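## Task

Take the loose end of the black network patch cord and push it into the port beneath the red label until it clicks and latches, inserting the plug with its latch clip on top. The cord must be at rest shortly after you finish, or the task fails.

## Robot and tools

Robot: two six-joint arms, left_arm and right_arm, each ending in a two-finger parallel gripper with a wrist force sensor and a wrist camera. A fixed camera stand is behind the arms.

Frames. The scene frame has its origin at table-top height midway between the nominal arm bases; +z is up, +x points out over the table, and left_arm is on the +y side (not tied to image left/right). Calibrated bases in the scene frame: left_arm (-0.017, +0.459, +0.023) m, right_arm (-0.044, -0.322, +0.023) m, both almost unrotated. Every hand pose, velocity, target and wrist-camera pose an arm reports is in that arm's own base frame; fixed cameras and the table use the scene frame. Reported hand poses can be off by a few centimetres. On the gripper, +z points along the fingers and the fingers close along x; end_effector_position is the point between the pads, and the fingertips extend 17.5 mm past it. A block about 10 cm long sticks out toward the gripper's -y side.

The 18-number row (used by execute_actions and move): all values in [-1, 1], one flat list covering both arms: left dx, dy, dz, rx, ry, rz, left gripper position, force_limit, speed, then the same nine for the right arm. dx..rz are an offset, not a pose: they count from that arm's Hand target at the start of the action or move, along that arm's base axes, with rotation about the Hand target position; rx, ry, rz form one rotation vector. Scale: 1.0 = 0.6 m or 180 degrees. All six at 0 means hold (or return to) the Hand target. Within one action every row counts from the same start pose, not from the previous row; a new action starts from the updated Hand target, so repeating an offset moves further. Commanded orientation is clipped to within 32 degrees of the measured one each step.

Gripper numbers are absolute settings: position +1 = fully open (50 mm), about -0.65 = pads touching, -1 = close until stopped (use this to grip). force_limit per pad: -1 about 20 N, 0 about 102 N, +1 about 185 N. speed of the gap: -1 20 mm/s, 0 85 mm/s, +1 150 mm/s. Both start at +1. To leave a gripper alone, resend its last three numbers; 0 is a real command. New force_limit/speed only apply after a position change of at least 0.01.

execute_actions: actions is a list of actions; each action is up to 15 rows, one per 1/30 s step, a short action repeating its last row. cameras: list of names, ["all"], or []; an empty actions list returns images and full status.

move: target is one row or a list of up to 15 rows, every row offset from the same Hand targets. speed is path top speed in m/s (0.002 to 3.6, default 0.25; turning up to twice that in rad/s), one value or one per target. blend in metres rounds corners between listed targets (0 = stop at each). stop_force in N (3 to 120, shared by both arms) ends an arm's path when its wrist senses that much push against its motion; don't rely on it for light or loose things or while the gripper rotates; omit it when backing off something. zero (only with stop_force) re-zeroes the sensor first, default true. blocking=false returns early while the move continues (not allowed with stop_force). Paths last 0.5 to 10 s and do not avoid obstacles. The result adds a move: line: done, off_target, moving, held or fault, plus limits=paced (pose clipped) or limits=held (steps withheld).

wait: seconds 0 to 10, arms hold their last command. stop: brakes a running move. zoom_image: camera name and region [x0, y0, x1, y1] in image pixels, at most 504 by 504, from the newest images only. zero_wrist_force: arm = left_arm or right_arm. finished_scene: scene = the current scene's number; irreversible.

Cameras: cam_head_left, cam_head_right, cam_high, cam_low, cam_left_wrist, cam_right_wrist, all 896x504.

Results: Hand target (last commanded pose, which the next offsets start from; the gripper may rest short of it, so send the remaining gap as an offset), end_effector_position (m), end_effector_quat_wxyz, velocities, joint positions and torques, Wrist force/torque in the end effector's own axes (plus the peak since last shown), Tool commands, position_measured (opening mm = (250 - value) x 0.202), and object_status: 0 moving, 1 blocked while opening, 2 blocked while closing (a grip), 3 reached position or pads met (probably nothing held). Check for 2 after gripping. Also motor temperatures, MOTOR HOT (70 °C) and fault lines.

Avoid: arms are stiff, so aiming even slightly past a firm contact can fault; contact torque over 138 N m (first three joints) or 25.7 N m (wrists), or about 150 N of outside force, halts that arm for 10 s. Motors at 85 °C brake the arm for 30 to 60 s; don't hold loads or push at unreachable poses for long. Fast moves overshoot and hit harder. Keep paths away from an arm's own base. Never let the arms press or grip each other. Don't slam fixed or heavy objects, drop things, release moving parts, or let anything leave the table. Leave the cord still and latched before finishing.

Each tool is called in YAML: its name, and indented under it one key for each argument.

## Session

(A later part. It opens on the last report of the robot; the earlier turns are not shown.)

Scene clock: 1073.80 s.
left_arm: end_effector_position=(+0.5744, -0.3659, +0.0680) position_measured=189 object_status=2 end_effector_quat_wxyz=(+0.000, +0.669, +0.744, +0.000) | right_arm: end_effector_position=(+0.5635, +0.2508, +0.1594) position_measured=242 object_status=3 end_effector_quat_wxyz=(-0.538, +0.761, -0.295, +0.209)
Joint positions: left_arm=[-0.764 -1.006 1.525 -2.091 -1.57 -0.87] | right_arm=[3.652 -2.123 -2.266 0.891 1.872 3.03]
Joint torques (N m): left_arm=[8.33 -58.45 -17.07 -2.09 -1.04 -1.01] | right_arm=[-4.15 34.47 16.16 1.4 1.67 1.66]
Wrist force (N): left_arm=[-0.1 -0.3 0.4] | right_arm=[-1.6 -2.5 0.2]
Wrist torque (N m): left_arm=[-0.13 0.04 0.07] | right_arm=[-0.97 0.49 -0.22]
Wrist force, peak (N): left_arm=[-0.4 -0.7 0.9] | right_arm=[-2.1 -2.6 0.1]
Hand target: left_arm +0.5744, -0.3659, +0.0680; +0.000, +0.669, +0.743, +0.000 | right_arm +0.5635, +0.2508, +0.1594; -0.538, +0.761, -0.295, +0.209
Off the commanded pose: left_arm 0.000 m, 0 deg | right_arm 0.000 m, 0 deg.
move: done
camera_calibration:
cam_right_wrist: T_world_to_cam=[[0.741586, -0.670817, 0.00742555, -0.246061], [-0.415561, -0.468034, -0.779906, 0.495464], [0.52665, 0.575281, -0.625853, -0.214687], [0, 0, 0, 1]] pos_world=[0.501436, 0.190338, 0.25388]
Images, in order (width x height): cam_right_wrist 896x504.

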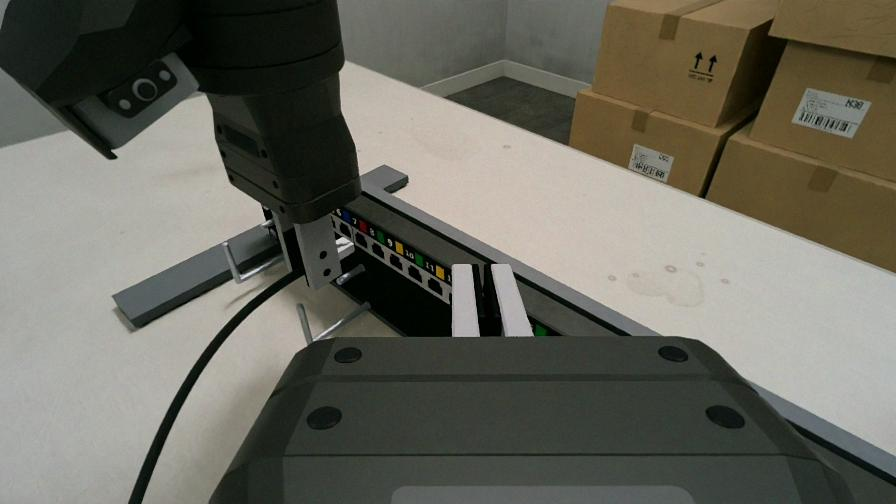

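move:
  target: [0.0068,-0.0024,-0.0017,0,0,0,-1,-0.7,-0.8,0,0,0,0,0,0,-0.6,-0.8,-0.6]
  speed: 0.03

move:
  target: [0.02,0.002,0,0,0,0,-1,-0.7,-0.8,0,0,0,0,0,0,-0.6,-0.8,-0.6]
  speed: 0.005
  stop_force: 3
  cameras: ["cam_right_wrist"]

zoom_image:
  camera: "cam_right_wrist"
  region: [310, 190, 410, 270]

Scene clock: 1135.97 s.
left_arm: end_effector_position=(+0.5785, -0.3674, +0.0670) position_measured=189 object_status=2 end_effector_quat_wxyz=(+0.000, +0.669, +0.743, +0.000) | right_arm: end_effector_position=(+0.5635, +0.2508, +0.1594) position_measured=242 object_status=3 end_effector_quat_wxyz=(-0.538, +0.761, -0.295, +0.209)
Joint positions: left_arm=[-0.762 -0.996 1.511 -2.087 -1.57 -0.867] | right_arm=[3.652 -2.123 -2.266 0.891 1.872 3.03]
Joint torques (N m): left_arm=[9.2 -50.88 -21.77 -0.72 0.48 2.01] | right_arm=[-3.14 33.77 14.89 2.35 0.74 1.68]
Wrist force (N): left_arm=[-0.5 -0.3 0.9] | right_arm=[-1.7 -2.5 0.3]
Wrist torque (N m): left_arm=[-0.12 0.11 0.00] | right_arm=[-0.98 0.50 -0.21]
Wrist force, peak (N): left_arm=[-0.5 -0.5 0.9] | right_arm=[-1.7 -3.0 0.1]
Hand target: left_arm +0.5785, -0.3674, +0.0670; +0.000, +0.669, +0.743, +0.000 | right_arm +0.5635, +0.2508, +0.1594; -0.538, +0.761, -0.295, +0.209
Off the commanded pose: left_arm 0.000 m, 0 deg | right_arm 0.000 m, 0 deg.
move: done

Scene clock: 1138.27 s.
left_arm: end_effector_position=(+0.5840, -0.3668, +0.0670) position_measured=189 object_status=2 end_effector_quat_wxyz=(+0.000, +0.669, +0.743, +0.000) | right_arm: end_effector_position=(+0.5635, +0.2508, +0.1594) position_measured=242 object_status=3 end_effector_quat_wxyz=(-0.538, +0.761, -0.295, +0.209)
Joint positions: left_arm=[-0.756 -0.987 1.496 -2.081 -1.57 -0.861] | right_arm=[3.652 -2.123 -2.266 0.891 1.872 3.03]
Joint torques (N m): left_arm=[-12.52 -59.98 -18.47 -5.77 -0.05 -2.55] | right_arm=[-2.64 33.58 14.4 2.77 0.45 1.68]
Wrist force (N): left_arm=[-0.6 -3.5 0.5] | right_arm=[-1.7 -2.5 0.5]
Wrist torque (N m): left_arm=[-0.15 0.17 0.00] | right_arm=[-0.97 0.50 -0.22]
Wrist force, peak (N): left_arm=[-0.4 -6.7 0.8] | right_arm=[-2.0 -2.9 0.4]
Hand target: left_arm +0.5840, -0.3668, +0.0670; +0.000, +0.669, +0.743, +0.000 (not the last commanded pose) | right_arm +0.5635, +0.2508, +0.1594; -0.538, +0.761, -0.295, +0.209
Off the commanded pose: left_arm 0.006 m, 0 deg | right_arm 0.000 m, 0 deg.
move: contact (left_arm)
camera_calibration:
cam_right_wrist: T_world_to_cam=[[0.741586, -0.670817, 0.00742555, -0.246061], [-0.415561, -0.468034, -0.779906, 0.495464], [0.52665, 0.575281, -0.625853, -0.214687], [0, 0, 0, 1]] pos_world=[0.501436, 0.190338, 0.25388]
Images, in order (width x height): cam_right_wrist 896x504.

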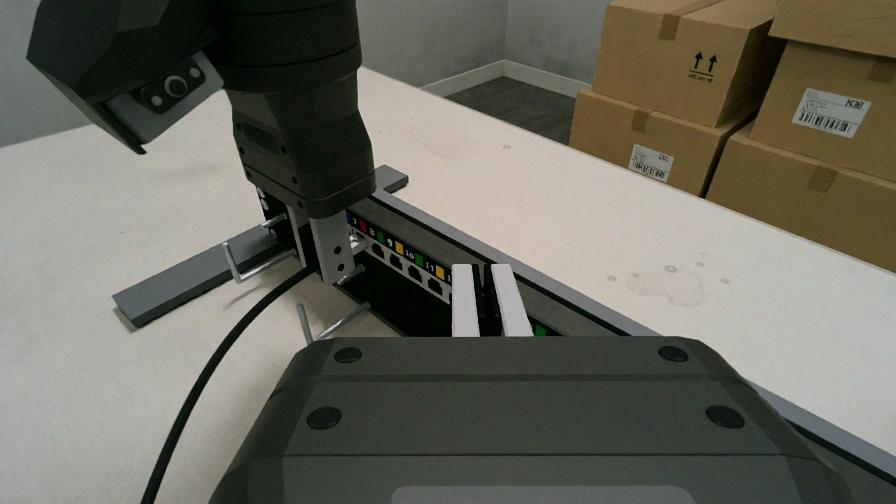

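Scaled by 5.040 from the camera's 896x504 image, which has a finer 1280x720 frame.

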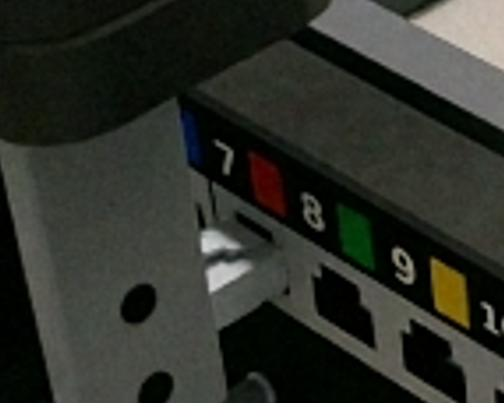

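zoom_image:
  camera: "cam_right_wrist"
  region: [345, 215, 395, 260]

Scaled by 10.080 from the camera's 896x504 image, which has a finer 1280x720 frame.

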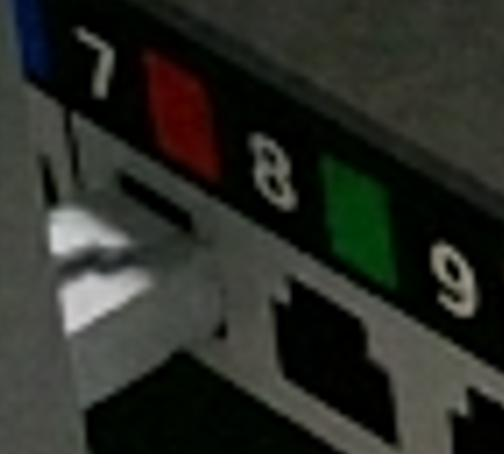

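move:
  target:
    - [-0.002,-0.0002,0,0,0,0,-1,-0.7,-0.8,0,0,0,0,0,0,-0.6,-0.8,-0.6]
    - [-0.002,-0.0014,0,0,0,0,-1,-0.7,-0.8,0,0,0,0,0,0,-0.6,-0.8,-0.6]
  speed: 0.02

move:
  target: [0.016,0.0017,0,0,0,0,-1,-0.7,-0.8,0,0,0,0,0,0,-0.6,-0.8,-0.6]
  speed: 0.005
  stop_force: 5
  cameras: ["cam_right_wrist"]

zoom_image:
  camera: "cam_right_wrist"
  region: [345, 215, 395, 260]

Scene clock: 1170.67 s.
left_arm: end_effector_position=(+0.5828, -0.3677, +0.0671) position_measured=189 object_status=2 end_effector_quat_wxyz=(+0.001, +0.669, +0.743, +0.000) | right_arm: end_effector_position=(+0.5635, +0.2508, +0.1594) position_measured=242 object_status=3 end_effector_quat_wxyz=(-0.538, +0.761, -0.295, +0.209)
Joint positions: left_arm=[-0.758 -0.989 1.498 -2.082 -1.57 -0.863] | right_arm=[3.652 -2.123 -2.266 0.891 1.872 3.03]
Joint torques (N m): left_arm=[-8.75 -37.38 -32.61 -0.03 -0.15 -2.14] | right_arm=[-1.32 31.82 13.49 3.51 -0.37 1.74]
Wrist force (N): left_arm=[-0.6 -0.3 0.7] | right_arm=[-1.7 -2.5 0.2]
Wrist torque (N m): left_arm=[-0.12 0.14 0.08] | right_arm=[-0.99 0.50 -0.21]
Wrist force, peak (N): left_arm=[0.0 -4.0 0.8] | right_arm=[-2.0 -2.6 0.3]
Hand target: left_arm +0.5828, -0.3676, +0.0670; +0.000, +0.669, +0.743, +0.000 | right_arm +0.5635, +0.2508, +0.1594; -0.538, +0.761, -0.295, +0.209
Off the commanded pose: left_arm 0.000 m, 0 deg | right_arm 0.000 m, 0 deg.
move: done

Scene clock: 1172.10 s.
left_arm: end_effector_position=(+0.5842, -0.3676, +0.0670) position_measured=189 object_status=2 end_effector_quat_wxyz=(+0.000, +0.669, +0.743, +0.000) | right_arm: end_effector_position=(+0.5635, +0.2508, +0.1594) position_measured=242 object_status=3 end_effector_quat_wxyz=(-0.538, +0.761, -0.295, +0.209)
Joint positions: left_arm=[-0.756 -0.986 1.494 -2.08 -1.57 -0.862] | right_arm=[3.652 -2.123 -2.266 0.891 1.872 3.03]
Joint torques (N m): left_arm=[-11.49 -60.24 -18.87 -5.91 -0.06 -2.78] | right_arm=[-1.46 31.74 13.06 3.92 -0.69 1.65]
Wrist force (N): left_arm=[-0.2 -5.5 0.6] | right_arm=[-1.6 -2.2 0.0]
Wrist torque (N m): left_arm=[-0.21 0.13 0.01] | right_arm=[-0.93 0.48 -0.22]
Wrist force, peak (N): left_arm=[-1.2 -9.3 1.0] | right_arm=[-1.9 -2.7 0.2]
Hand target: left_arm +0.5842, -0.3676, +0.0670; +0.000, +0.669, +0.743, +0.000 (not the last commanded pose) | right_arm +0.5635, +0.2508, +0.1594; -0.538, +0.761, -0.295, +0.209
Off the commanded pose: left_arm 0.008 m, 0 deg | right_arm 0.000 m, 0 deg.
move: contact (left_arm)
camera_calibration:
cam_right_wrist: T_world_to_cam=[[0.741586, -0.670817, 0.00742555, -0.246061], [-0.415561, -0.468034, -0.779906, 0.495464], [0.52665, 0.575281, -0.625853, -0.214687], [0, 0, 0, 1]] pos_world=[0.501436, 0.190338, 0.25388]
Images, in order (width x height): cam_right_wrist 896x504.

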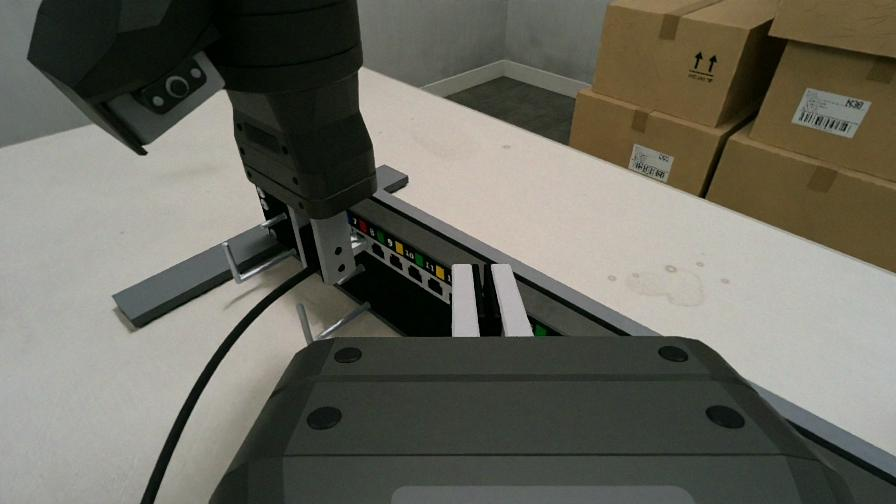

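Scaled by 10.080 from the camera's 896x504 image, which has a finer 1280x720 frame.

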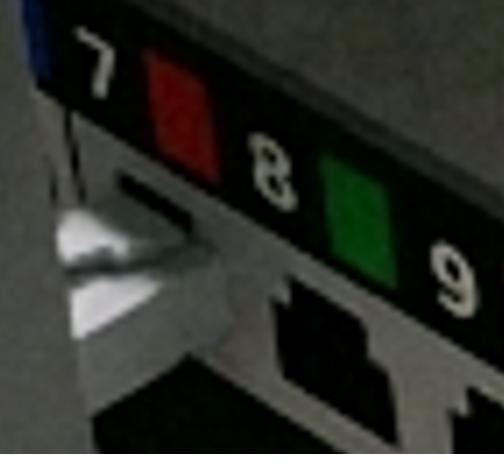

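move:
  target: [-0.002,-0.001,0,0,0,0,-1,-0.7,-0.8,0,0,0,0,0,0,-0.6,-0.8,-0.6]
  speed: 0.02

move:
  target: [0.016,0.0017,0,0,0,0,-1,-0.7,-0.8,0,0,0,0,0,0,-0.6,-0.8,-0.6]
  speed: 0.006
  stop_force: 8
  cameras: ["cam_right_wrist"]

zoom_image:
  camera: "cam_right_wrist"
  region: [345, 215, 395, 260]

Scene clock: 1205.73 s.
left_arm: end_effector_position=(+0.5829, -0.3682, +0.0670) position_measured=189 object_status=2 end_effector_quat_wxyz=(+0.000, +0.669, +0.743, +0.000) | right_arm: end_effector_position=(+0.5635, +0.2508, +0.1594) position_measured=242 object_status=3 end_effector_quat_wxyz=(-0.538, +0.761, -0.295, +0.209)
Joint positions: left_arm=[-0.758 -0.988 1.497 -2.081 -1.57 -0.864] | right_arm=[3.652 -2.123 -2.266 0.891 1.872 3.03]
Joint torques (N m): left_arm=[-10.81 -57.35 -20.28 -5 -0.03 -2.28] | right_arm=[1.17 30.19 12.22 4.63 -1.22 1.71]
Wrist force (N): left_arm=[-0.6 -0.4 0.4] | right_arm=[-1.9 -2.1 0.0]
Wrist torque (N m): left_arm=[-0.14 0.15 0.07] | right_arm=[-0.91 0.54 -0.22]
Wrist force, peak (N): left_arm=[0.0 -5.8 0.9] | right_arm=[-2.1 -2.6 0.4]
Hand target: left_arm +0.5830, -0.3682, +0.0670; +0.000, +0.669, +0.743, +0.000 | right_arm +0.5635, +0.2508, +0.1594; -0.538, +0.761, -0.295, +0.209
Off the commanded pose: left_arm 0.000 m, 0 deg | right_arm 0.000 m, 0 deg.
move: done

Scene clock: 1207.03 s.
left_arm: end_effector_position=(+0.5842, -0.3681, +0.0671) position_measured=189 object_status=2 end_effector_quat_wxyz=(+0.000, +0.669, +0.743, +0.000) | right_arm: end_effector_position=(+0.5635, +0.2508, +0.1594) position_measured=242 object_status=3 end_effector_quat_wxyz=(-0.538, +0.761, -0.295, +0.209)
Joint positions: left_arm=[-0.757 -0.985 1.493 -2.079 -1.57 -0.862] | right_arm=[3.652 -2.123 -2.266 0.891 1.872 3.03]
Joint torques (N m): left_arm=[-11.52 -60.49 -19.56 -6.37 1.86 -2.67] | right_arm=[-0.26 30.06 12.43 4.78 -1.49 1.58]
Wrist force (N): left_arm=[0.9 -7.2 0.7] | right_arm=[-1.7 -2.5 0.2]
Wrist torque (N m): left_arm=[-0.16 0.09 0.02] | right_arm=[-0.98 0.50 -0.21]
Wrist force, peak (N): left_arm=[0.4 -13.4 0.0] | right_arm=[-1.8 -2.8 0.2]
Hand target: left_arm +0.5842, -0.3681, +0.0671; +0.000, +0.669, +0.743, +0.000 (not the last commanded pose) | right_arm +0.5635, +0.2508, +0.1594; -0.538, +0.761, -0.295, +0.209
Off the commanded pose: left_arm 0.008 m, 0 deg | right_arm 0.000 m, 0 deg.
move: contact (left_arm)
camera_calibration:
cam_right_wrist: T_world_to_cam=[[0.741586, -0.670817, 0.00742555, -0.246061], [-0.415561, -0.468034, -0.779906, 0.495464], [0.52665, 0.575281, -0.625853, -0.214687], [0, 0, 0, 1]] pos_world=[0.501436, 0.190338, 0.25388]
Images, in order (width x height): cam_right_wrist 896x504.

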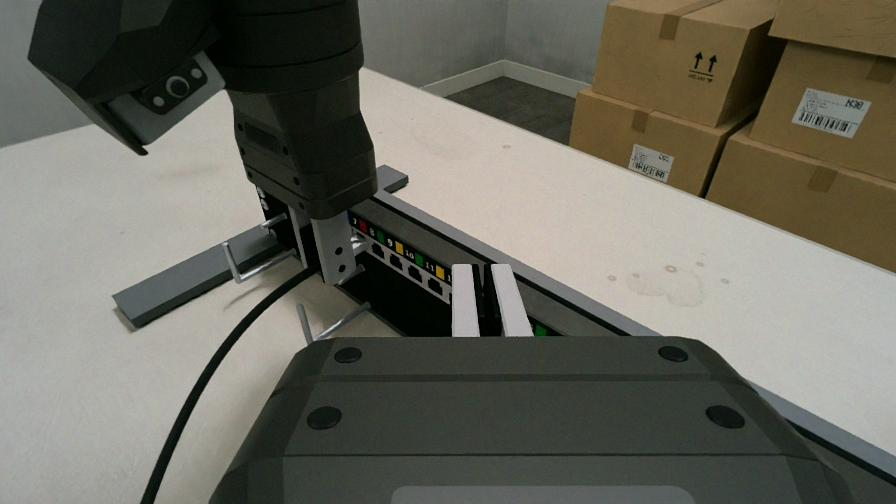

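Scaled by 10.080 from the camera's 896x504 image, which has a finer 1280x720 frame.

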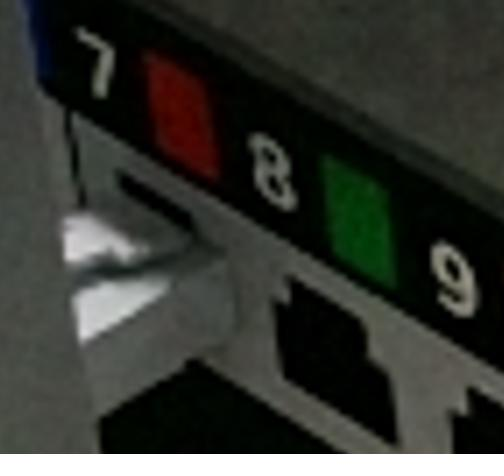

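move:
  target: [0,0,0,0,0,0,-1,-0.7,-0.8,0.035,0.09,-0.07,0,0,0,-0.6,-0.8,-0.6]
  speed: 0.1
  cameras: ["cam_right_wrist"]

zoom_image:
  camera: "cam_right_wrist"
  region: [320, 180, 440, 280]

Scene clock: 1226.30 s.
left_arm: end_effector_position=(+0.5842, -0.3681, +0.0671) position_measured=189 object_status=2 end_effector_quat_wxyz=(+0.000, +0.669, +0.743, +0.000) | right_arm: end_effector_position=(+0.5845, +0.3048, +0.1174) position_measured=242 object_status=3 end_effector_quat_wxyz=(-0.538, +0.761, -0.295, +0.209)
Joint positions: left_arm=[-0.757 -0.985 1.493 -2.079 -1.57 -0.862] | right_arm=[3.739 -2.273 -2.159 0.942 1.79 3.061]
Joint torques (N m): left_arm=[-11.04 -60 -19.86 -4.7 2.59 -2.62] | right_arm=[-5.52 39.12 3.91 0.5 2.32 -2.06]
Wrist force (N): left_arm=[0.5 -7.7 0.2] | right_arm=[-1.4 -2.5 -0.3]
Wrist torque (N m): left_arm=[-0.24 0.17 0.02] | right_arm=[-0.98 0.49 -0.28]
Wrist force, peak (N): left_arm=[0.7 -8.0 0.3] | right_arm=[-0.9 -3.2 -1.3]
Hand target: left_arm +0.5842, -0.3681, +0.0671; +0.000, +0.669, +0.743, +0.000 | right_arm +0.5845, +0.3048, +0.1174; -0.538, +0.761, -0.295, +0.209
Off the commanded pose: left_arm 0.000 m, 0 deg | right_arm 0.000 m, 0 deg.
move: done
camera_calibration:
cam_right_wrist: T_world_to_cam=[[0.741596, -0.670807, 0.00733682, -0.225087], [-0.41554, -0.467922, -0.779984, 0.496688], [0.526652, 0.575384, -0.625757, -0.283145], [0, 0, 0, 1]] pos_world=[0.522436, 0.244338, 0.21188]
Images, in order (width x height): cam_right_wrist 896x504.

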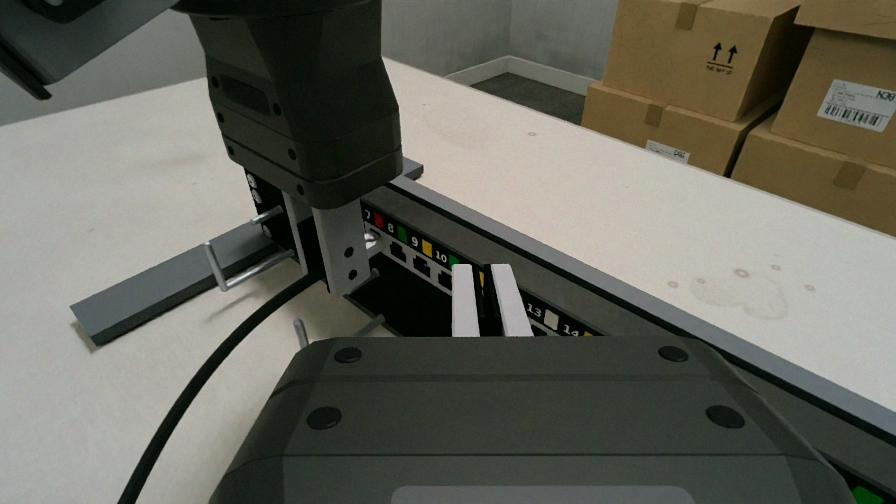

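Scaled by 4.200 from the camera's 896x504 image, which has a finer 1280x720 frame.

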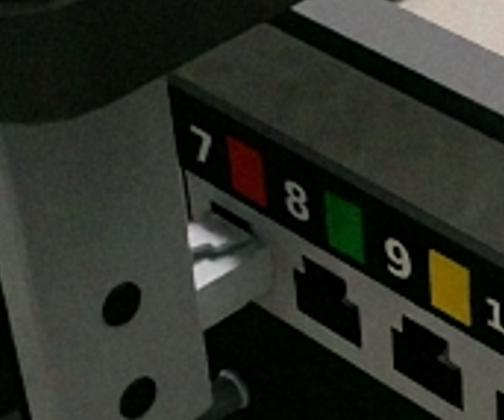

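zoom_image:
  camera: "cam_right_wrist"
  region: [355, 205, 415, 265]

Scaled by 8.400 from the camera's 896x504 image, which has a finer 1280x720 frame.

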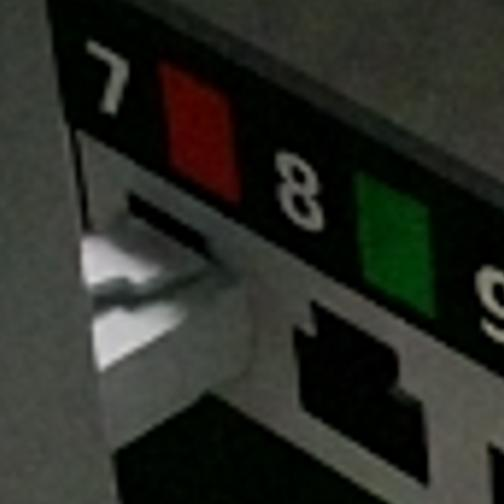

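move:
  target: [-0.0035,0.0009,-0.0012,0,0,0,-1,-0.7,-0.8,0,0,0,0,0,0,-0.6,-0.8,-0.6]
  speed: 0.02

move:
  target: [0.02,0.0021,0,0,0,0,-1,-0.7,-0.8,0,0,0,0,0,0,-0.6,-0.8,-0.6]
  speed: 0.006
  stop_force: 7
  cameras: ["cam_right_wrist"]

zoom_image:
  camera: "cam_right_wrist"
  region: [355, 205, 415, 265]

Scene clock: 1266.13 s.
left_arm: end_effector_position=(+0.5821, -0.3676, +0.0663) position_measured=189 object_status=2 end_effector_quat_wxyz=(+0.000, +0.669, +0.743, +0.000) | right_arm: end_effector_position=(+0.5845, +0.3048, +0.1174) position_measured=242 object_status=3 end_effector_quat_wxyz=(-0.538, +0.761, -0.295, +0.209)
Joint positions: left_arm=[-0.758 -0.989 1.501 -2.084 -1.57 -0.864] | right_arm=[3.739 -2.273 -2.159 0.942 1.79 3.061]
Joint torques (N m): left_arm=[-11.3 -54.75 -25.84 -4.33 -0.98 -2.39] | right_arm=[-7.36 35.92 14.46 0.73 2.32 -2.15]
Wrist force (N): left_arm=[-0.4 -0.2 0.5] | right_arm=[-1.6 -2.4 -0.2]
Wrist torque (N m): left_arm=[-0.10 0.11 0.08] | right_arm=[-0.95 0.51 -0.27]
Wrist force, peak (N): left_arm=[0.6 -7.9 0.7] | right_arm=[-1.7 -2.6 -0.1]
Hand target: left_arm +0.5821, -0.3676, +0.0663; +0.000, +0.669, +0.743, +0.000 | right_arm +0.5845, +0.3048, +0.1174; -0.538, +0.761, -0.295, +0.209
Off the commanded pose: left_arm 0.000 m, 0 deg | right_arm 0.000 m, 0 deg.
move: done

Scene clock: 1267.63 s.
left_arm: end_effector_position=(+0.5845, -0.3673, +0.0663) position_measured=189 object_status=2 end_effector_quat_wxyz=(+0.000, +0.669, +0.743, +0.000) | right_arm: end_effector_position=(+0.5845, +0.3048, +0.1174) position_measured=242 object_status=3 end_effector_quat_wxyz=(-0.538, +0.761, -0.295, +0.209)
Joint positions: left_arm=[-0.756 -0.985 1.494 -2.081 -1.57 -0.861] | right_arm=[3.739 -2.273 -2.159 0.942 1.79 3.061]
Joint torques (N m): left_arm=[-13.13 -60.01 -18.96 -6.17 1.8 -2.63] | right_arm=[-7.18 37.18 14.72 0.86 2.38 -2.1]
Wrist force (N): left_arm=[1.6 -4.6 0.4] | right_arm=[-1.2 -1.9 0.2]
Wrist torque (N m): left_arm=[-0.19 0.15 -0.02] | right_arm=[-0.88 0.45 -0.27]
Wrist force, peak (N): left_arm=[1.6 -10.1 0.4] | right_arm=[-1.6 -2.6 -0.3]
Hand target: left_arm +0.5845, -0.3673, +0.0663; +0.000, +0.669, +0.743, +0.000 (not the last commanded pose) | right_arm +0.5845, +0.3048, +0.1174; -0.538, +0.761, -0.295, +0.209
Off the commanded pose: left_arm 0.010 m, 0 deg | right_arm 0.000 m, 0 deg.
move: contact (left_arm)
camera_calibration:
cam_right_wrist: T_world_to_cam=[[0.741586, -0.670817, 0.00742555, -0.225098], [-0.415561, -0.468034, -0.779906, 0.496709], [0.52665, 0.575281, -0.625853, -0.283098], [0, 0, 0, 1]] pos_world=[0.522436, 0.244338, 0.21188]
Images, in order (width x height): cam_right_wrist 896x504.

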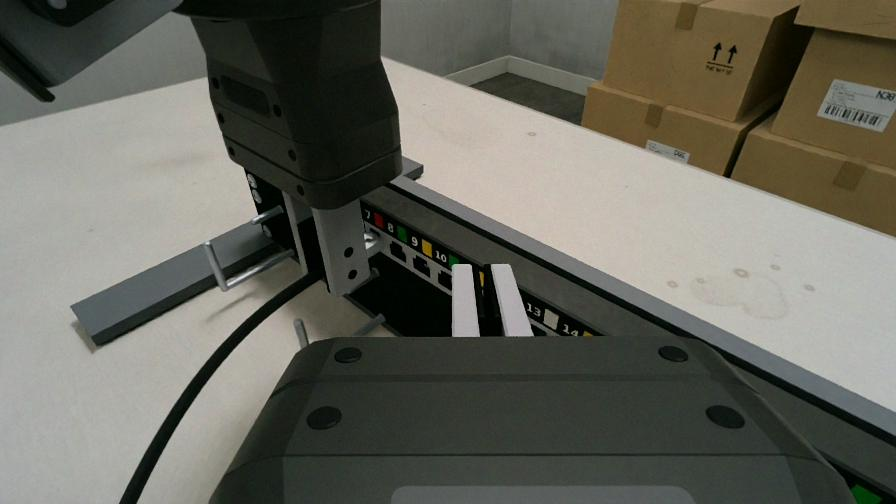

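Scaled by 8.400 from the camera's 896x504 image, which has a finer 1280x720 frame.

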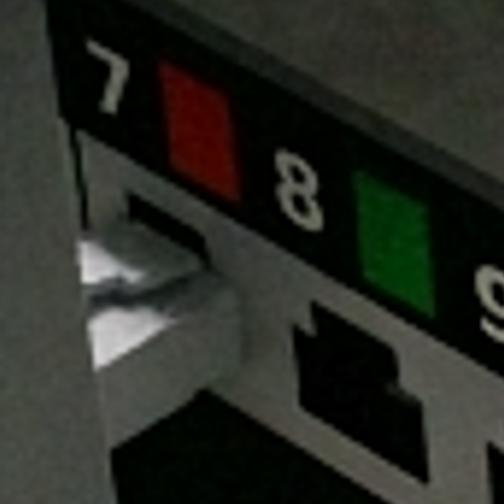

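move:
  target: [-0.0025,0.0004,-0.0006,0,0,0,-1,-0.7,-0.8,0,0,0,0,0,0,-0.6,-0.8,-0.6]
  speed: 0.02

move:
  target: [0.02,0.0021,0,0,0,0,-1,-0.7,-0.8,0,0,0,0,0,0,-0.6,-0.8,-0.6]
  speed: 0.006
  stop_force: 7
  cameras: ["cam_right_wrist"]

zoom_image:
  camera: "cam_right_wrist"
  region: [355, 205, 415, 265]

Scene clock: 1290.33 s.
left_arm: end_effector_position=(+0.5830, -0.3671, +0.0660) position_measured=189 object_status=2 end_effector_quat_wxyz=(+0.000, +0.669, +0.743, +0.000) | right_arm: end_effector_position=(+0.5845, +0.3048, +0.1174) position_measured=242 object_status=3 end_effector_quat_wxyz=(-0.538, +0.761, -0.295, +0.209)
Joint positions: left_arm=[-0.757 -0.987 1.5 -2.084 -1.57 -0.862] | right_arm=[3.739 -2.273 -2.159 0.942 1.79 3.061]
Joint torques (N m): left_arm=[-11.33 -55.84 -23.46 -4.62 0.08 -2.47] | right_arm=[-6.45 39.4 15.42 1.03 2.32 -2.07]
Wrist force (N): left_arm=[-0.4 -0.3 0.8] | right_arm=[-1.3 -2.0 -0.1]
Wrist torque (N m): left_arm=[-0.12 0.11 0.08] | right_arm=[-0.90 0.47 -0.27]
Wrist force, peak (N): left_arm=[1.7 -4.7 0.8] | right_arm=[-1.8 -2.6 -0.3]
Hand target: left_arm +0.5830, -0.3671, +0.0660; +0.000, +0.669, +0.743, +0.000 | right_arm +0.5845, +0.3048, +0.1174; -0.538, +0.761, -0.295, +0.209
Off the commanded pose: left_arm 0.000 m, 0 deg | right_arm 0.000 m, 0 deg.
move: done

Scene clock: 1292.93 s.
left_arm: end_effector_position=(+0.5916, -0.3662, +0.0660) position_measured=189 object_status=2 end_effector_quat_wxyz=(+0.000, +0.669, +0.743, +0.000) | right_arm: end_effector_position=(+0.5845, +0.3048, +0.1174) position_measured=242 object_status=3 end_effector_quat_wxyz=(-0.538, +0.761, -0.295, +0.209)
Joint positions: left_arm=[-0.747 -0.973 1.475 -2.074 -1.57 -0.853] | right_arm=[3.739 -2.273 -2.159 0.942 1.79 3.061]
Joint torques (N m): left_arm=[-13.61 -60.89 -18.68 -5.62 1.29 -2.68] | right_arm=[-7.26 42.54 14.99 1.11 2.29 -1.91]
Wrist force (N): left_arm=[0.4 -1.8 1.9] | right_arm=[-1.3 -2.2 0.1]
Wrist torque (N m): left_arm=[-0.18 0.14 0.00] | right_arm=[-0.93 0.47 -0.27]
Wrist force, peak (N): left_arm=[-0.7 -8.0 1.1] | right_arm=[-1.6 -2.7 -0.3]
Hand target: left_arm +0.5916, -0.3662, +0.0660; +0.000, +0.669, +0.743, +0.000 (not the last commanded pose) | right_arm +0.5845, +0.3048, +0.1174; -0.538, +0.761, -0.295, +0.209
Off the commanded pose: left_arm 0.003 m, 0 deg | right_arm 0.000 m, 0 deg.
move: contact (left_arm)
camera_calibration:
cam_right_wrist: T_world_to_cam=[[0.741586, -0.670817, 0.00742555, -0.225098], [-0.415561, -0.468034, -0.779906, 0.496709], [0.52665, 0.575281, -0.625853, -0.283098], [0, 0, 0, 1]] pos_world=[0.522436, 0.244338, 0.21188]
Images, in order (width x height): cam_right_wrist 896x504.

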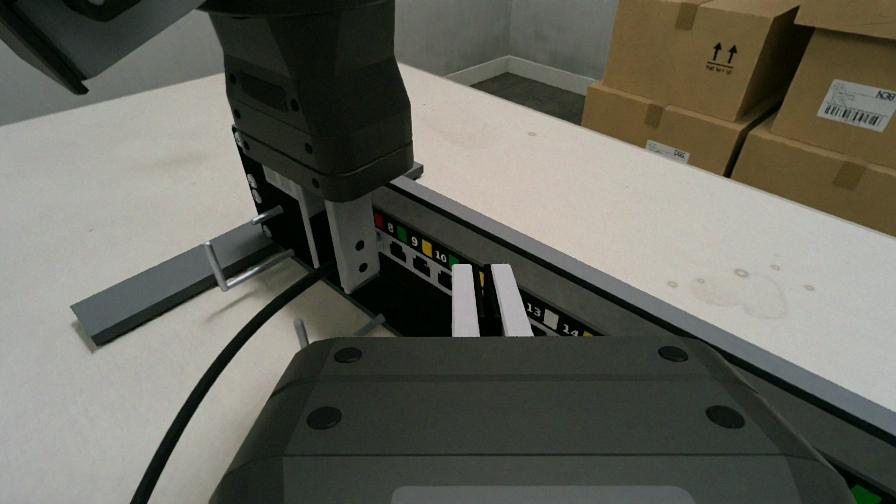

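Scaled by 8.400 from the camera's 896x504 image, which has a finer 1280x720 frame.

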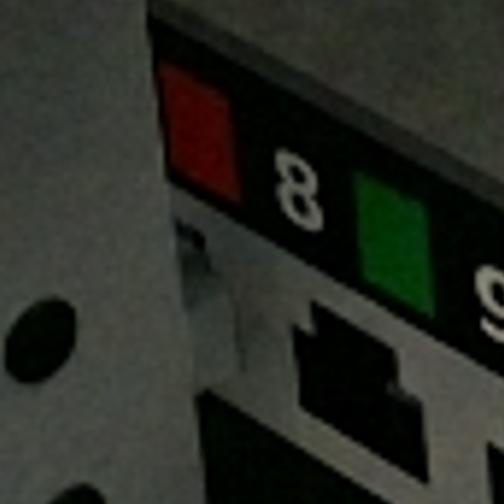

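move:
  target: [0.0116,0.0012,0,0,0,0,-1,-0.7,-0.8,0,0,0,0,0,0,-0.6,-0.8,-0.6]
  speed: 0.006
  stop_force: 20
  cameras: ["cam_right_wrist"]

zoom_image:
  camera: "cam_right_wrist"
  region: [355, 205, 415, 265]

Scene clock: 1305.30 s.
left_arm: end_effector_position=(+0.5936, -0.3660, +0.0660) position_measured=189 object_status=2 end_effector_quat_wxyz=(+0.000, +0.669, +0.743, +0.000) | right_arm: end_effector_position=(+0.5845, +0.3048, +0.1174) position_measured=242 object_status=3 end_effector_quat_wxyz=(-0.538, +0.761, -0.295, +0.209)
Joint positions: left_arm=[-0.745 -0.97 1.469 -2.071 -1.57 -0.85] | right_arm=[3.739 -2.273 -2.159 0.942 1.79 3.061]
Joint torques (N m): left_arm=[-5.52 -61.02 -23.2 -8.37 5.01 -2.67] | right_arm=[-6.12 43.75 14.43 1.14 2.31 -2.07]
Wrist force (N): left_arm=[0.6 -21.8 0.0] | right_arm=[-1.2 -2.3 0.1]
Wrist torque (N m): left_arm=[-0.41 0.13 0.00] | right_arm=[-0.95 0.46 -0.27]
Wrist force, peak (N): left_arm=[0.1 -27.7 -1.9] | right_arm=[-1.8 -2.4 -0.5]
Hand target: left_arm +0.5936, -0.3660, +0.0660; +0.000, +0.669, +0.743, +0.000 (not the last commanded pose) | right_arm +0.5845, +0.3048, +0.1174; -0.538, +0.761, -0.295, +0.209
Off the commanded pose: left_arm 0.005 m, 0 deg | right_arm 0.000 m, 0 deg.
move: contact (left_arm)
camera_calibration:
cam_right_wrist: T_world_to_cam=[[0.741586, -0.670817, 0.00742555, -0.225098], [-0.415561, -0.468034, -0.779906, 0.496709], [0.52665, 0.575281, -0.625853, -0.283098], [0, 0, 0, 1]] pos_world=[0.522436, 0.244338, 0.21188]
Images, in order (width x height): cam_right_wrist 896x504.

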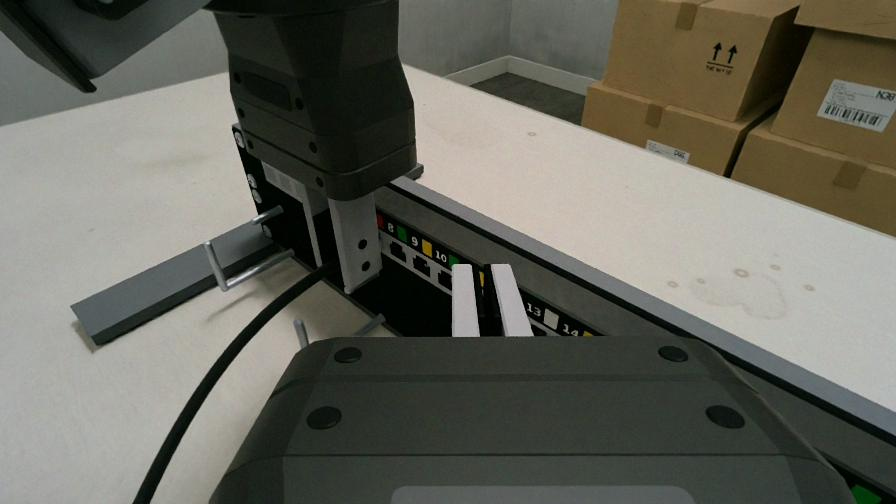

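Scaled by 8.400 from the camera's 896x504 image, which has a finer 1280x720 frame.

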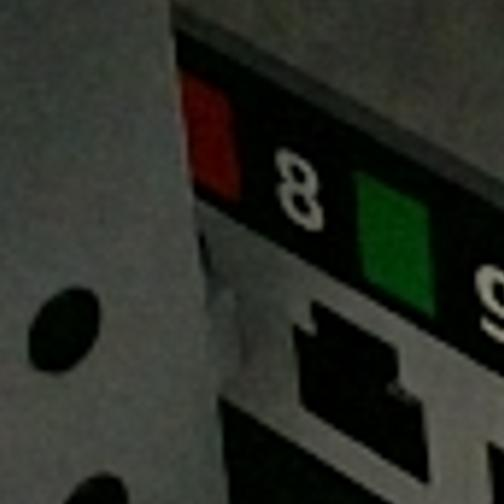

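move:
  target: [0.0066,0.0007,0,0,0,0,-1,-0.7,-0.8,0,0,0,0,0,0,-0.6,-0.8,-0.6]
  speed: 0.006
  stop_force: 25
  cameras: ["cam_right_wrist"]

zoom_image:
  camera: "cam_right_wrist"
  region: [355, 205, 415, 265]

Scene clock: 1318.23 s.
left_arm: end_effector_position=(+0.5976, -0.3656, +0.0659) position_measured=189 object_status=2 end_effector_quat_wxyz=(+0.000, +0.669, +0.743, +0.000) | right_arm: end_effector_position=(+0.5845, +0.3048, +0.1174) position_measured=242 object_status=3 end_effector_quat_wxyz=(-0.538, +0.761, -0.295, +0.209)
Joint positions: left_arm=[-0.741 -0.963 1.458 -2.067 -1.57 -0.846] | right_arm=[3.739 -2.273 -2.159 0.942 1.79 3.061]
Joint torques (N m): left_arm=[6.4 -59.57 -23.08 -8.21 2.96 -1.68] | right_arm=[-6.61 43.11 15.13 1.29 2.31 -2.01]
Wrist force (N): left_arm=[-0.9 -25.0 -2.2] | right_arm=[-1.3 -2.0 -0.5]
Wrist torque (N m): left_arm=[-0.43 0.18 0.05] | right_arm=[-0.89 0.47 -0.27]
Wrist force, peak (N): left_arm=[4.0 -27.0 0.2] | right_arm=[-1.8 -2.5 -0.4]
Hand target: left_arm +0.5976, -0.3656, +0.0660; +0.000, +0.669, +0.743, +0.000 | right_arm +0.5845, +0.3048, +0.1174; -0.538, +0.761, -0.295, +0.209
Off the commanded pose: left_arm 0.000 m, 0 deg | right_arm 0.000 m, 0 deg.
move: done
camera_calibration:
cam_right_wrist: T_world_to_cam=[[0.741586, -0.670817, 0.00742555, -0.225098], [-0.415561, -0.468034, -0.779906, 0.496709], [0.52665, 0.575281, -0.625853, -0.283098], [0, 0, 0, 1]] pos_world=[0.522436, 0.244338, 0.21188]
Images, in order (width x height): cam_right_wrist 896x504.

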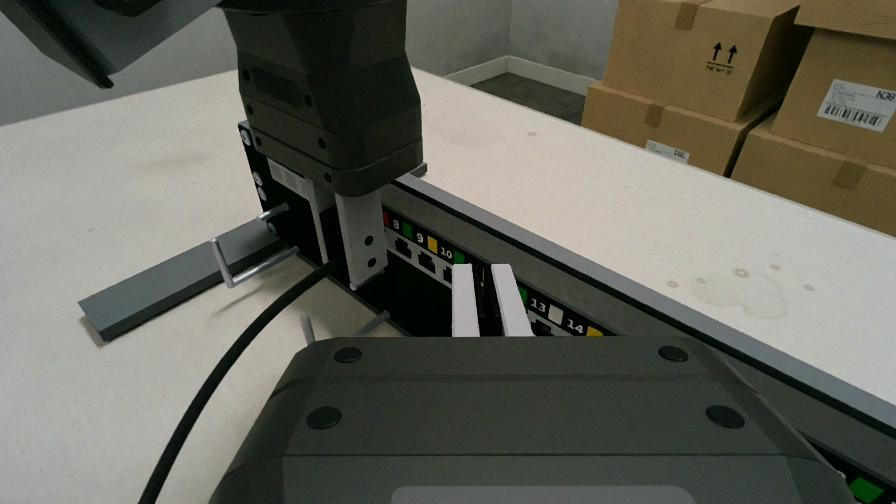

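Scaled by 8.400 from the camera's 896x504 image, which has a finer 1280x720 frame.

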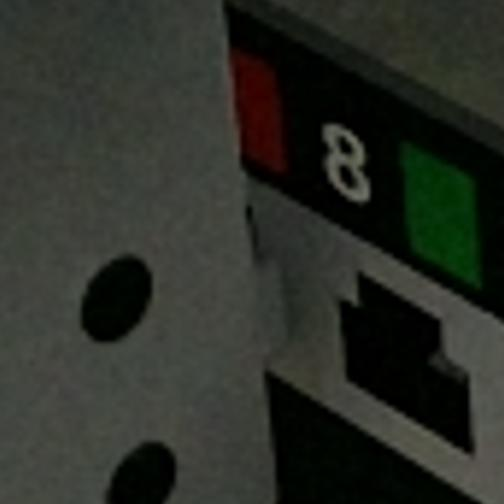

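wait:
  seconds: 0.1
  cameras: ["cam_high","cam_low","cam_head_right","cam_left_wrist"]

zoom_image:
  camera: "cam_high"
  region: [360, 200, 620, 430]

zoom_image:
  camera: "cam_low"
  region: [370, 200, 580, 340]

zoom_image:
  camera: "cam_head_right"
  region: [370, 200, 570, 330]

Scene clock: 1366.57 s.
left_arm: end_effector_position=(+0.5976, -0.3656, +0.0660) position_measured=189 object_status=2 end_effector_quat_wxyz=(+0.000, +0.669, +0.743, +0.000) | right_arm: end_effector_position=(+0.5845, +0.3048, +0.1174) position_measured=242 object_status=3 end_effector_quat_wxyz=(-0.538, +0.761, -0.295, +0.209)
Joint positions: left_arm=[-0.741 -0.963 1.458 -2.067 -1.57 -0.846] | right_arm=[3.739 -2.273 -2.159 0.942 1.79 3.061]
Joint torques (N m): left_arm=[-3.39 -61.23 -24.41 -8.7 2.53 -2.38] | right_arm=[-5.76 43.3 15.43 1.4 2.17 -2]
Wrist force (N): left_arm=[-0.6 -24.7 -1.1] | right_arm=[-1.3 -2.1 0.0]
Wrist torque (N m): left_arm=[-0.39 0.14 0.05] | right_arm=[-0.92 0.46 -0.27]
Wrist force, peak (N): left_arm=[-0.9 -25.2 -1.9] | right_arm=[-1.7 -2.4 -0.1]
Hand target: left_arm +0.5976, -0.3656, +0.0660; +0.000, +0.669, +0.743, +0.000 | right_arm +0.5845, +0.3048, +0.1174; -0.538, +0.761, -0.295, +0.209
Tool commands: left_gripper/position=-1.0 left_gripper/force_limit=-0.7 left_gripper/speed=-0.8 right_gripper/position=-0.6 right_gripper/force_limit=-0.8 right_gripper/speed=-0.6
Off the commanded pose: left_arm 0.000 m, 0 deg | right_arm 0.000 m, 0 deg.
wait: 0.10 s; at rest from the start
camera_calibration:
cam_left_wrist: T_world_to_cam=[[-0.121144, 0.992582, -0.0102397, 0.445923], [0.932724, 0.117355, 0.340961, -0.517349], [0.339633, 0.0317544, -0.940022, 0.00483633], [0, 0, 0, 1]] pos_world=[0.534922, -0.382055, 0.185508]
Images, in order (width x height): cam_head_right 896x504, cam_high 896x504, cam_low 896x504, cam_left_wrist 896x504.

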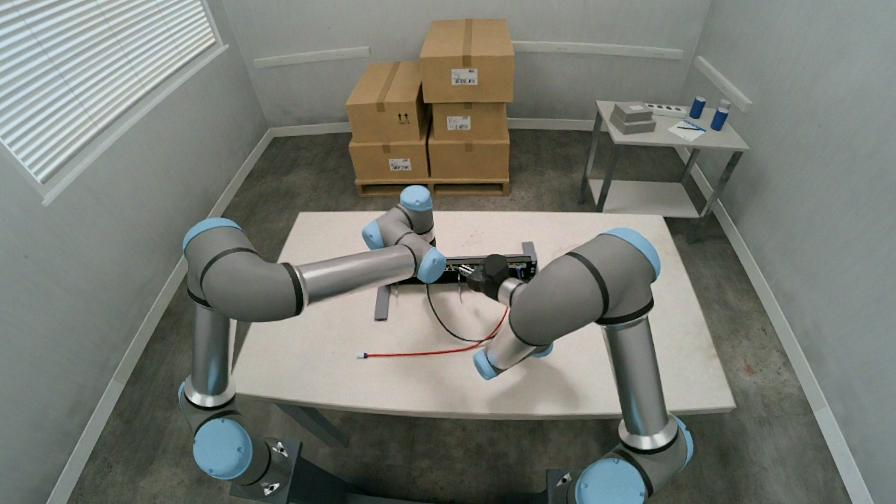

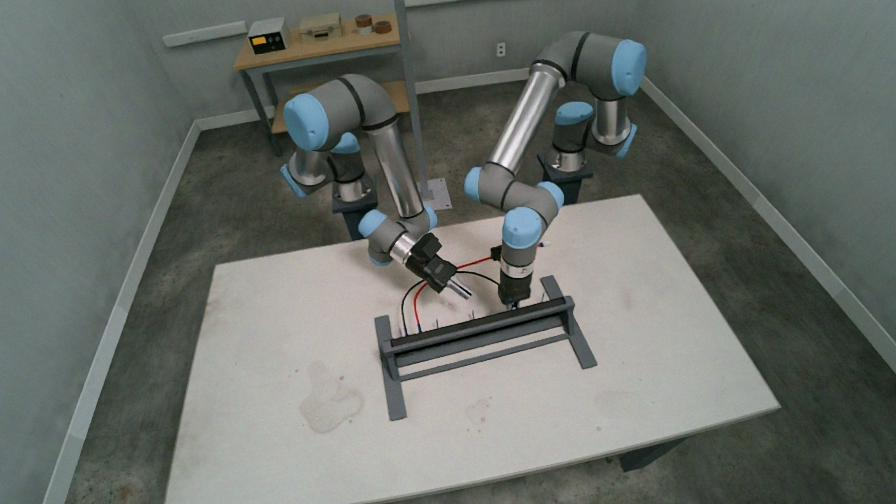

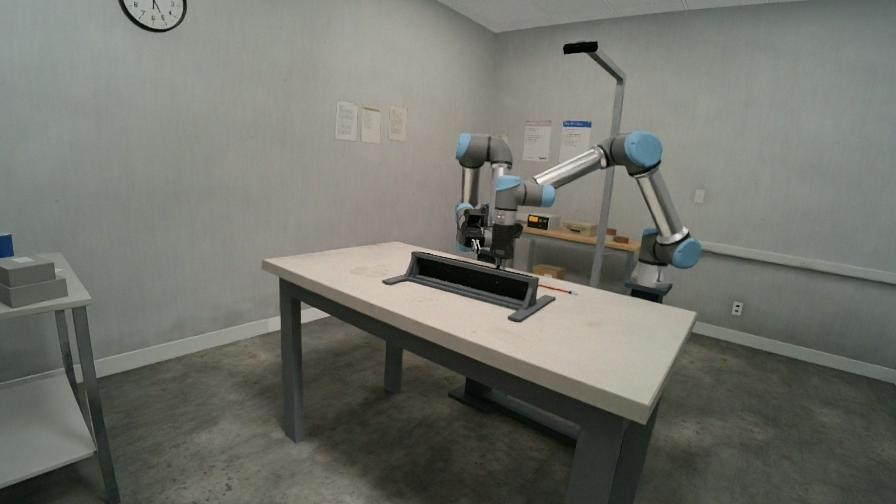

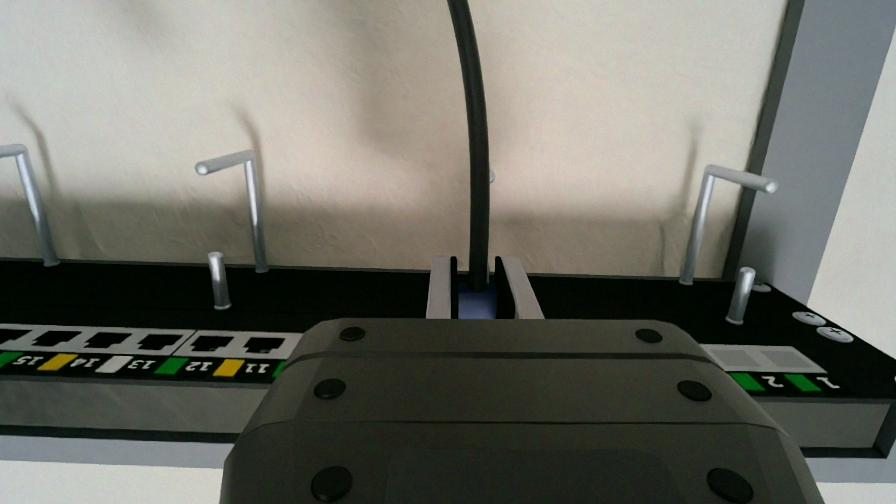

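Scaled by 1.938 from the camera's 896x504 image, which has a finer 1280x720 frame.

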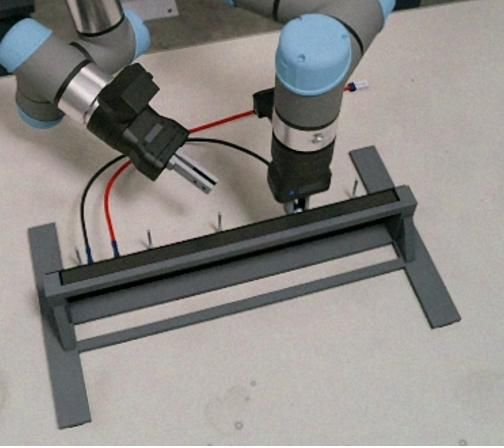

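Scaled by 2.400 from the camera's 896x504 image, which has a finer 1280x720 frame.

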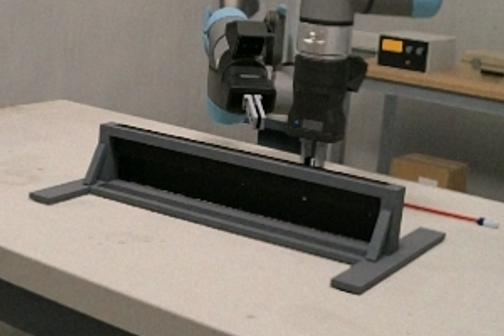

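Scaled by 2.520 from the camera's 896x504 image, which has a finer 1280x720 frame.

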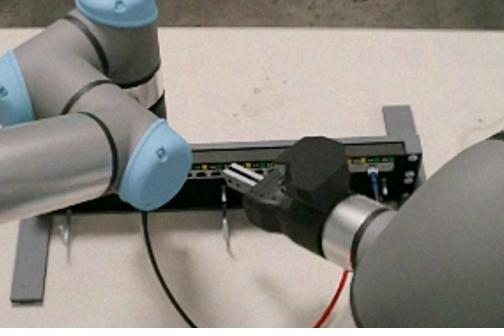

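move:
  target:
    - [0,0,0,0,0,0,-1,-0.7,-0.8,-0.041,-0.142,0.304,0,0,0,-0.6,-0.8,-0.6]
    - [0,0,0,0,0,0,-1,-0.7,-0.8,-0.041,-0.142,0.304,0.1848,0.5736,-0.543,1,-0.8,0.5]
  speed: 0.35

move:
  target: [0,0,0,0,0,0,-1,-0.7,-0.8,0.1777,0.1757,-0.183,0,0,0,1,-0.8,0.5]
  speed: 0.2
  cameras: ["cam_right_wrist","cam_high","cam_left_wrist"]

Scene clock: 1457.90 s.
left_arm: end_effector_position=(+0.5976, -0.3656, +0.0660) position_measured=189 object_status=2 end_effector_quat_wxyz=(+0.000, +0.669, +0.743, +0.000) | right_arm: end_effector_position=(+0.5600, +0.2196, +0.2998) position_measured=3 object_status=0 end_effector_quat_wxyz=(-0.010, -0.058, +0.983, +0.174)
Joint positions: left_arm=[-0.741 -0.963 1.458 -2.067 -1.57 -0.846] | right_arm=[3.598 -1.764 -1.501 -1.327 1.9 5.071]
Joint torques (N m): left_arm=[-3.65 -61.04 -28.82 -8.64 2.67 -2.4] | right_arm=[10.22 41.91 19.13 2.53 2.23 1.59]
Wrist force (N): left_arm=[-0.7 -24.9 -1.6] | right_arm=[2.0 -0.4 -1.5]
Wrist torque (N m): left_arm=[-0.43 0.15 0.05] | right_arm=[0.12 -0.12 -0.05]
Wrist force, peak (N): left_arm=[-0.5 -25.3 -1.4] | right_arm=[-0.4 -5.7 -2.1]
Hand target: left_arm +0.5976, -0.3656, +0.0660; +0.000, +0.669, +0.743, +0.000 | right_arm +0.5599, +0.2196, +0.2998; -0.010, -0.058, +0.983, +0.174
Off the commanded pose: left_arm 0.000 m, 0 deg | right_arm 0.000 m, 0 deg.
move: done

Scene clock: 1459.30 s.
left_arm: end_effector_position=(+0.5976, -0.3656, +0.0660) position_measured=189 object_status=2 end_effector_quat_wxyz=(+0.000, +0.669, +0.743, +0.000) | right_arm: end_effector_position=(+0.6665, +0.3250, +0.1900) position_measured=3 object_status=3 end_effector_quat_wxyz=(-0.010, -0.058, +0.983, +0.173)
Joint positions: left_arm=[-0.741 -0.963 1.458 -2.067 -1.57 -0.846] | right_arm=[3.665 -2.135 -1.27 -1.164 1.891 5.141]
Joint torques (N m): left_arm=[-3.47 -61.12 -29.14 -8.67 2.62 -2.5] | right_arm=[-7.67 41.67 26.88 1.43 0.41 -2.19]
Wrist force (N): left_arm=[-0.6 -25.0 -1.2] | right_arm=[2.1 -0.7 -1.5]
Wrist torque (N m): left_arm=[-0.44 0.14 0.06] | right_arm=[0.05 -0.12 -0.23]
Wrist force, peak (N): left_arm=[-0.8 -25.2 -1.5] | right_arm=[3.9 -1.4 -3.9]
Hand target: left_arm +0.5976, -0.3656, +0.0660; +0.000, +0.669, +0.743, +0.000 | right_arm +0.6666, +0.3250, +0.1900; -0.010, -0.058, +0.983, +0.174
Off the commanded pose: left_arm 0.000 m, 0 deg | right_arm 0.000 m, 0 deg.
move: done
camera_calibration:
cam_left_wrist: T_world_to_cam=[[-0.121144, 0.992582, -0.0102397, 0.445923], [0.932724, 0.117355, 0.340961, -0.517349], [0.339633, 0.0317544, -0.940022, 0.00483633], [0, 0, 0, 1]] pos_world=[0.534922, -0.382055, 0.185508]
cam_right_wrist: T_world_to_cam=[[-0.992305, -0.123727, -0.00469859, 0.707321], [-0.0987139, 0.767651, 0.63322, -0.284348], [-0.0747395, 0.628812, -0.773957, 0.119081], [0, 0, 0, 1]] pos_world=[0.682709, 0.230915, 0.275542]
Images, in order (width x height): cam_high 896x504, cam_left_wrist 896x504, cam_right_wrist 896x504.

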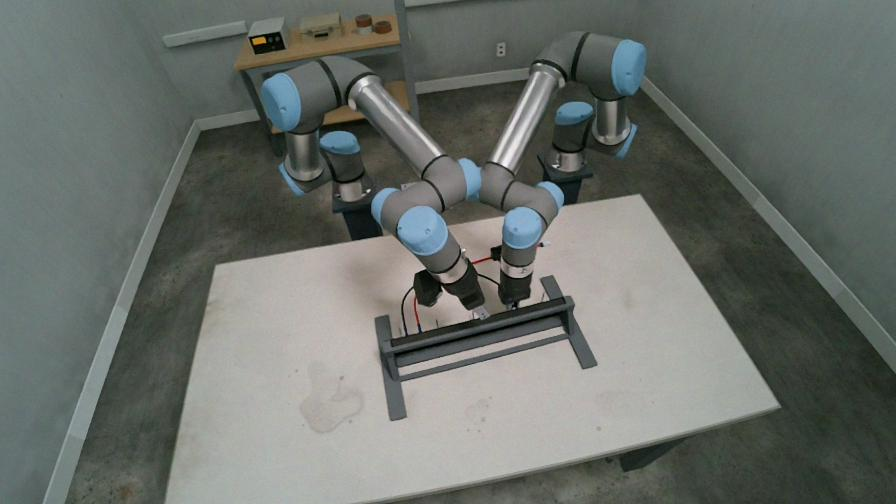

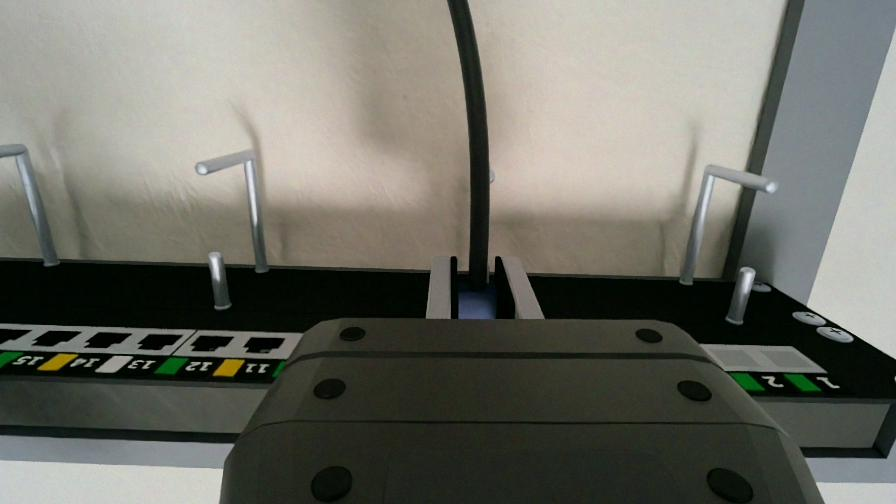

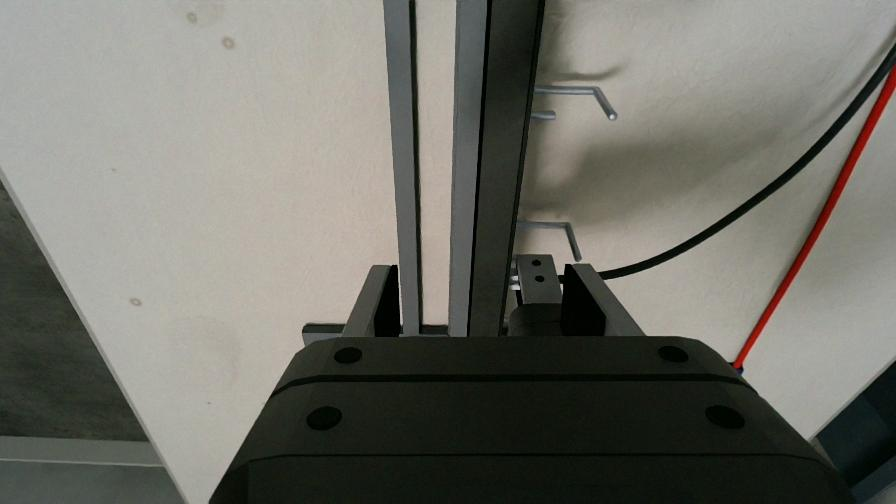

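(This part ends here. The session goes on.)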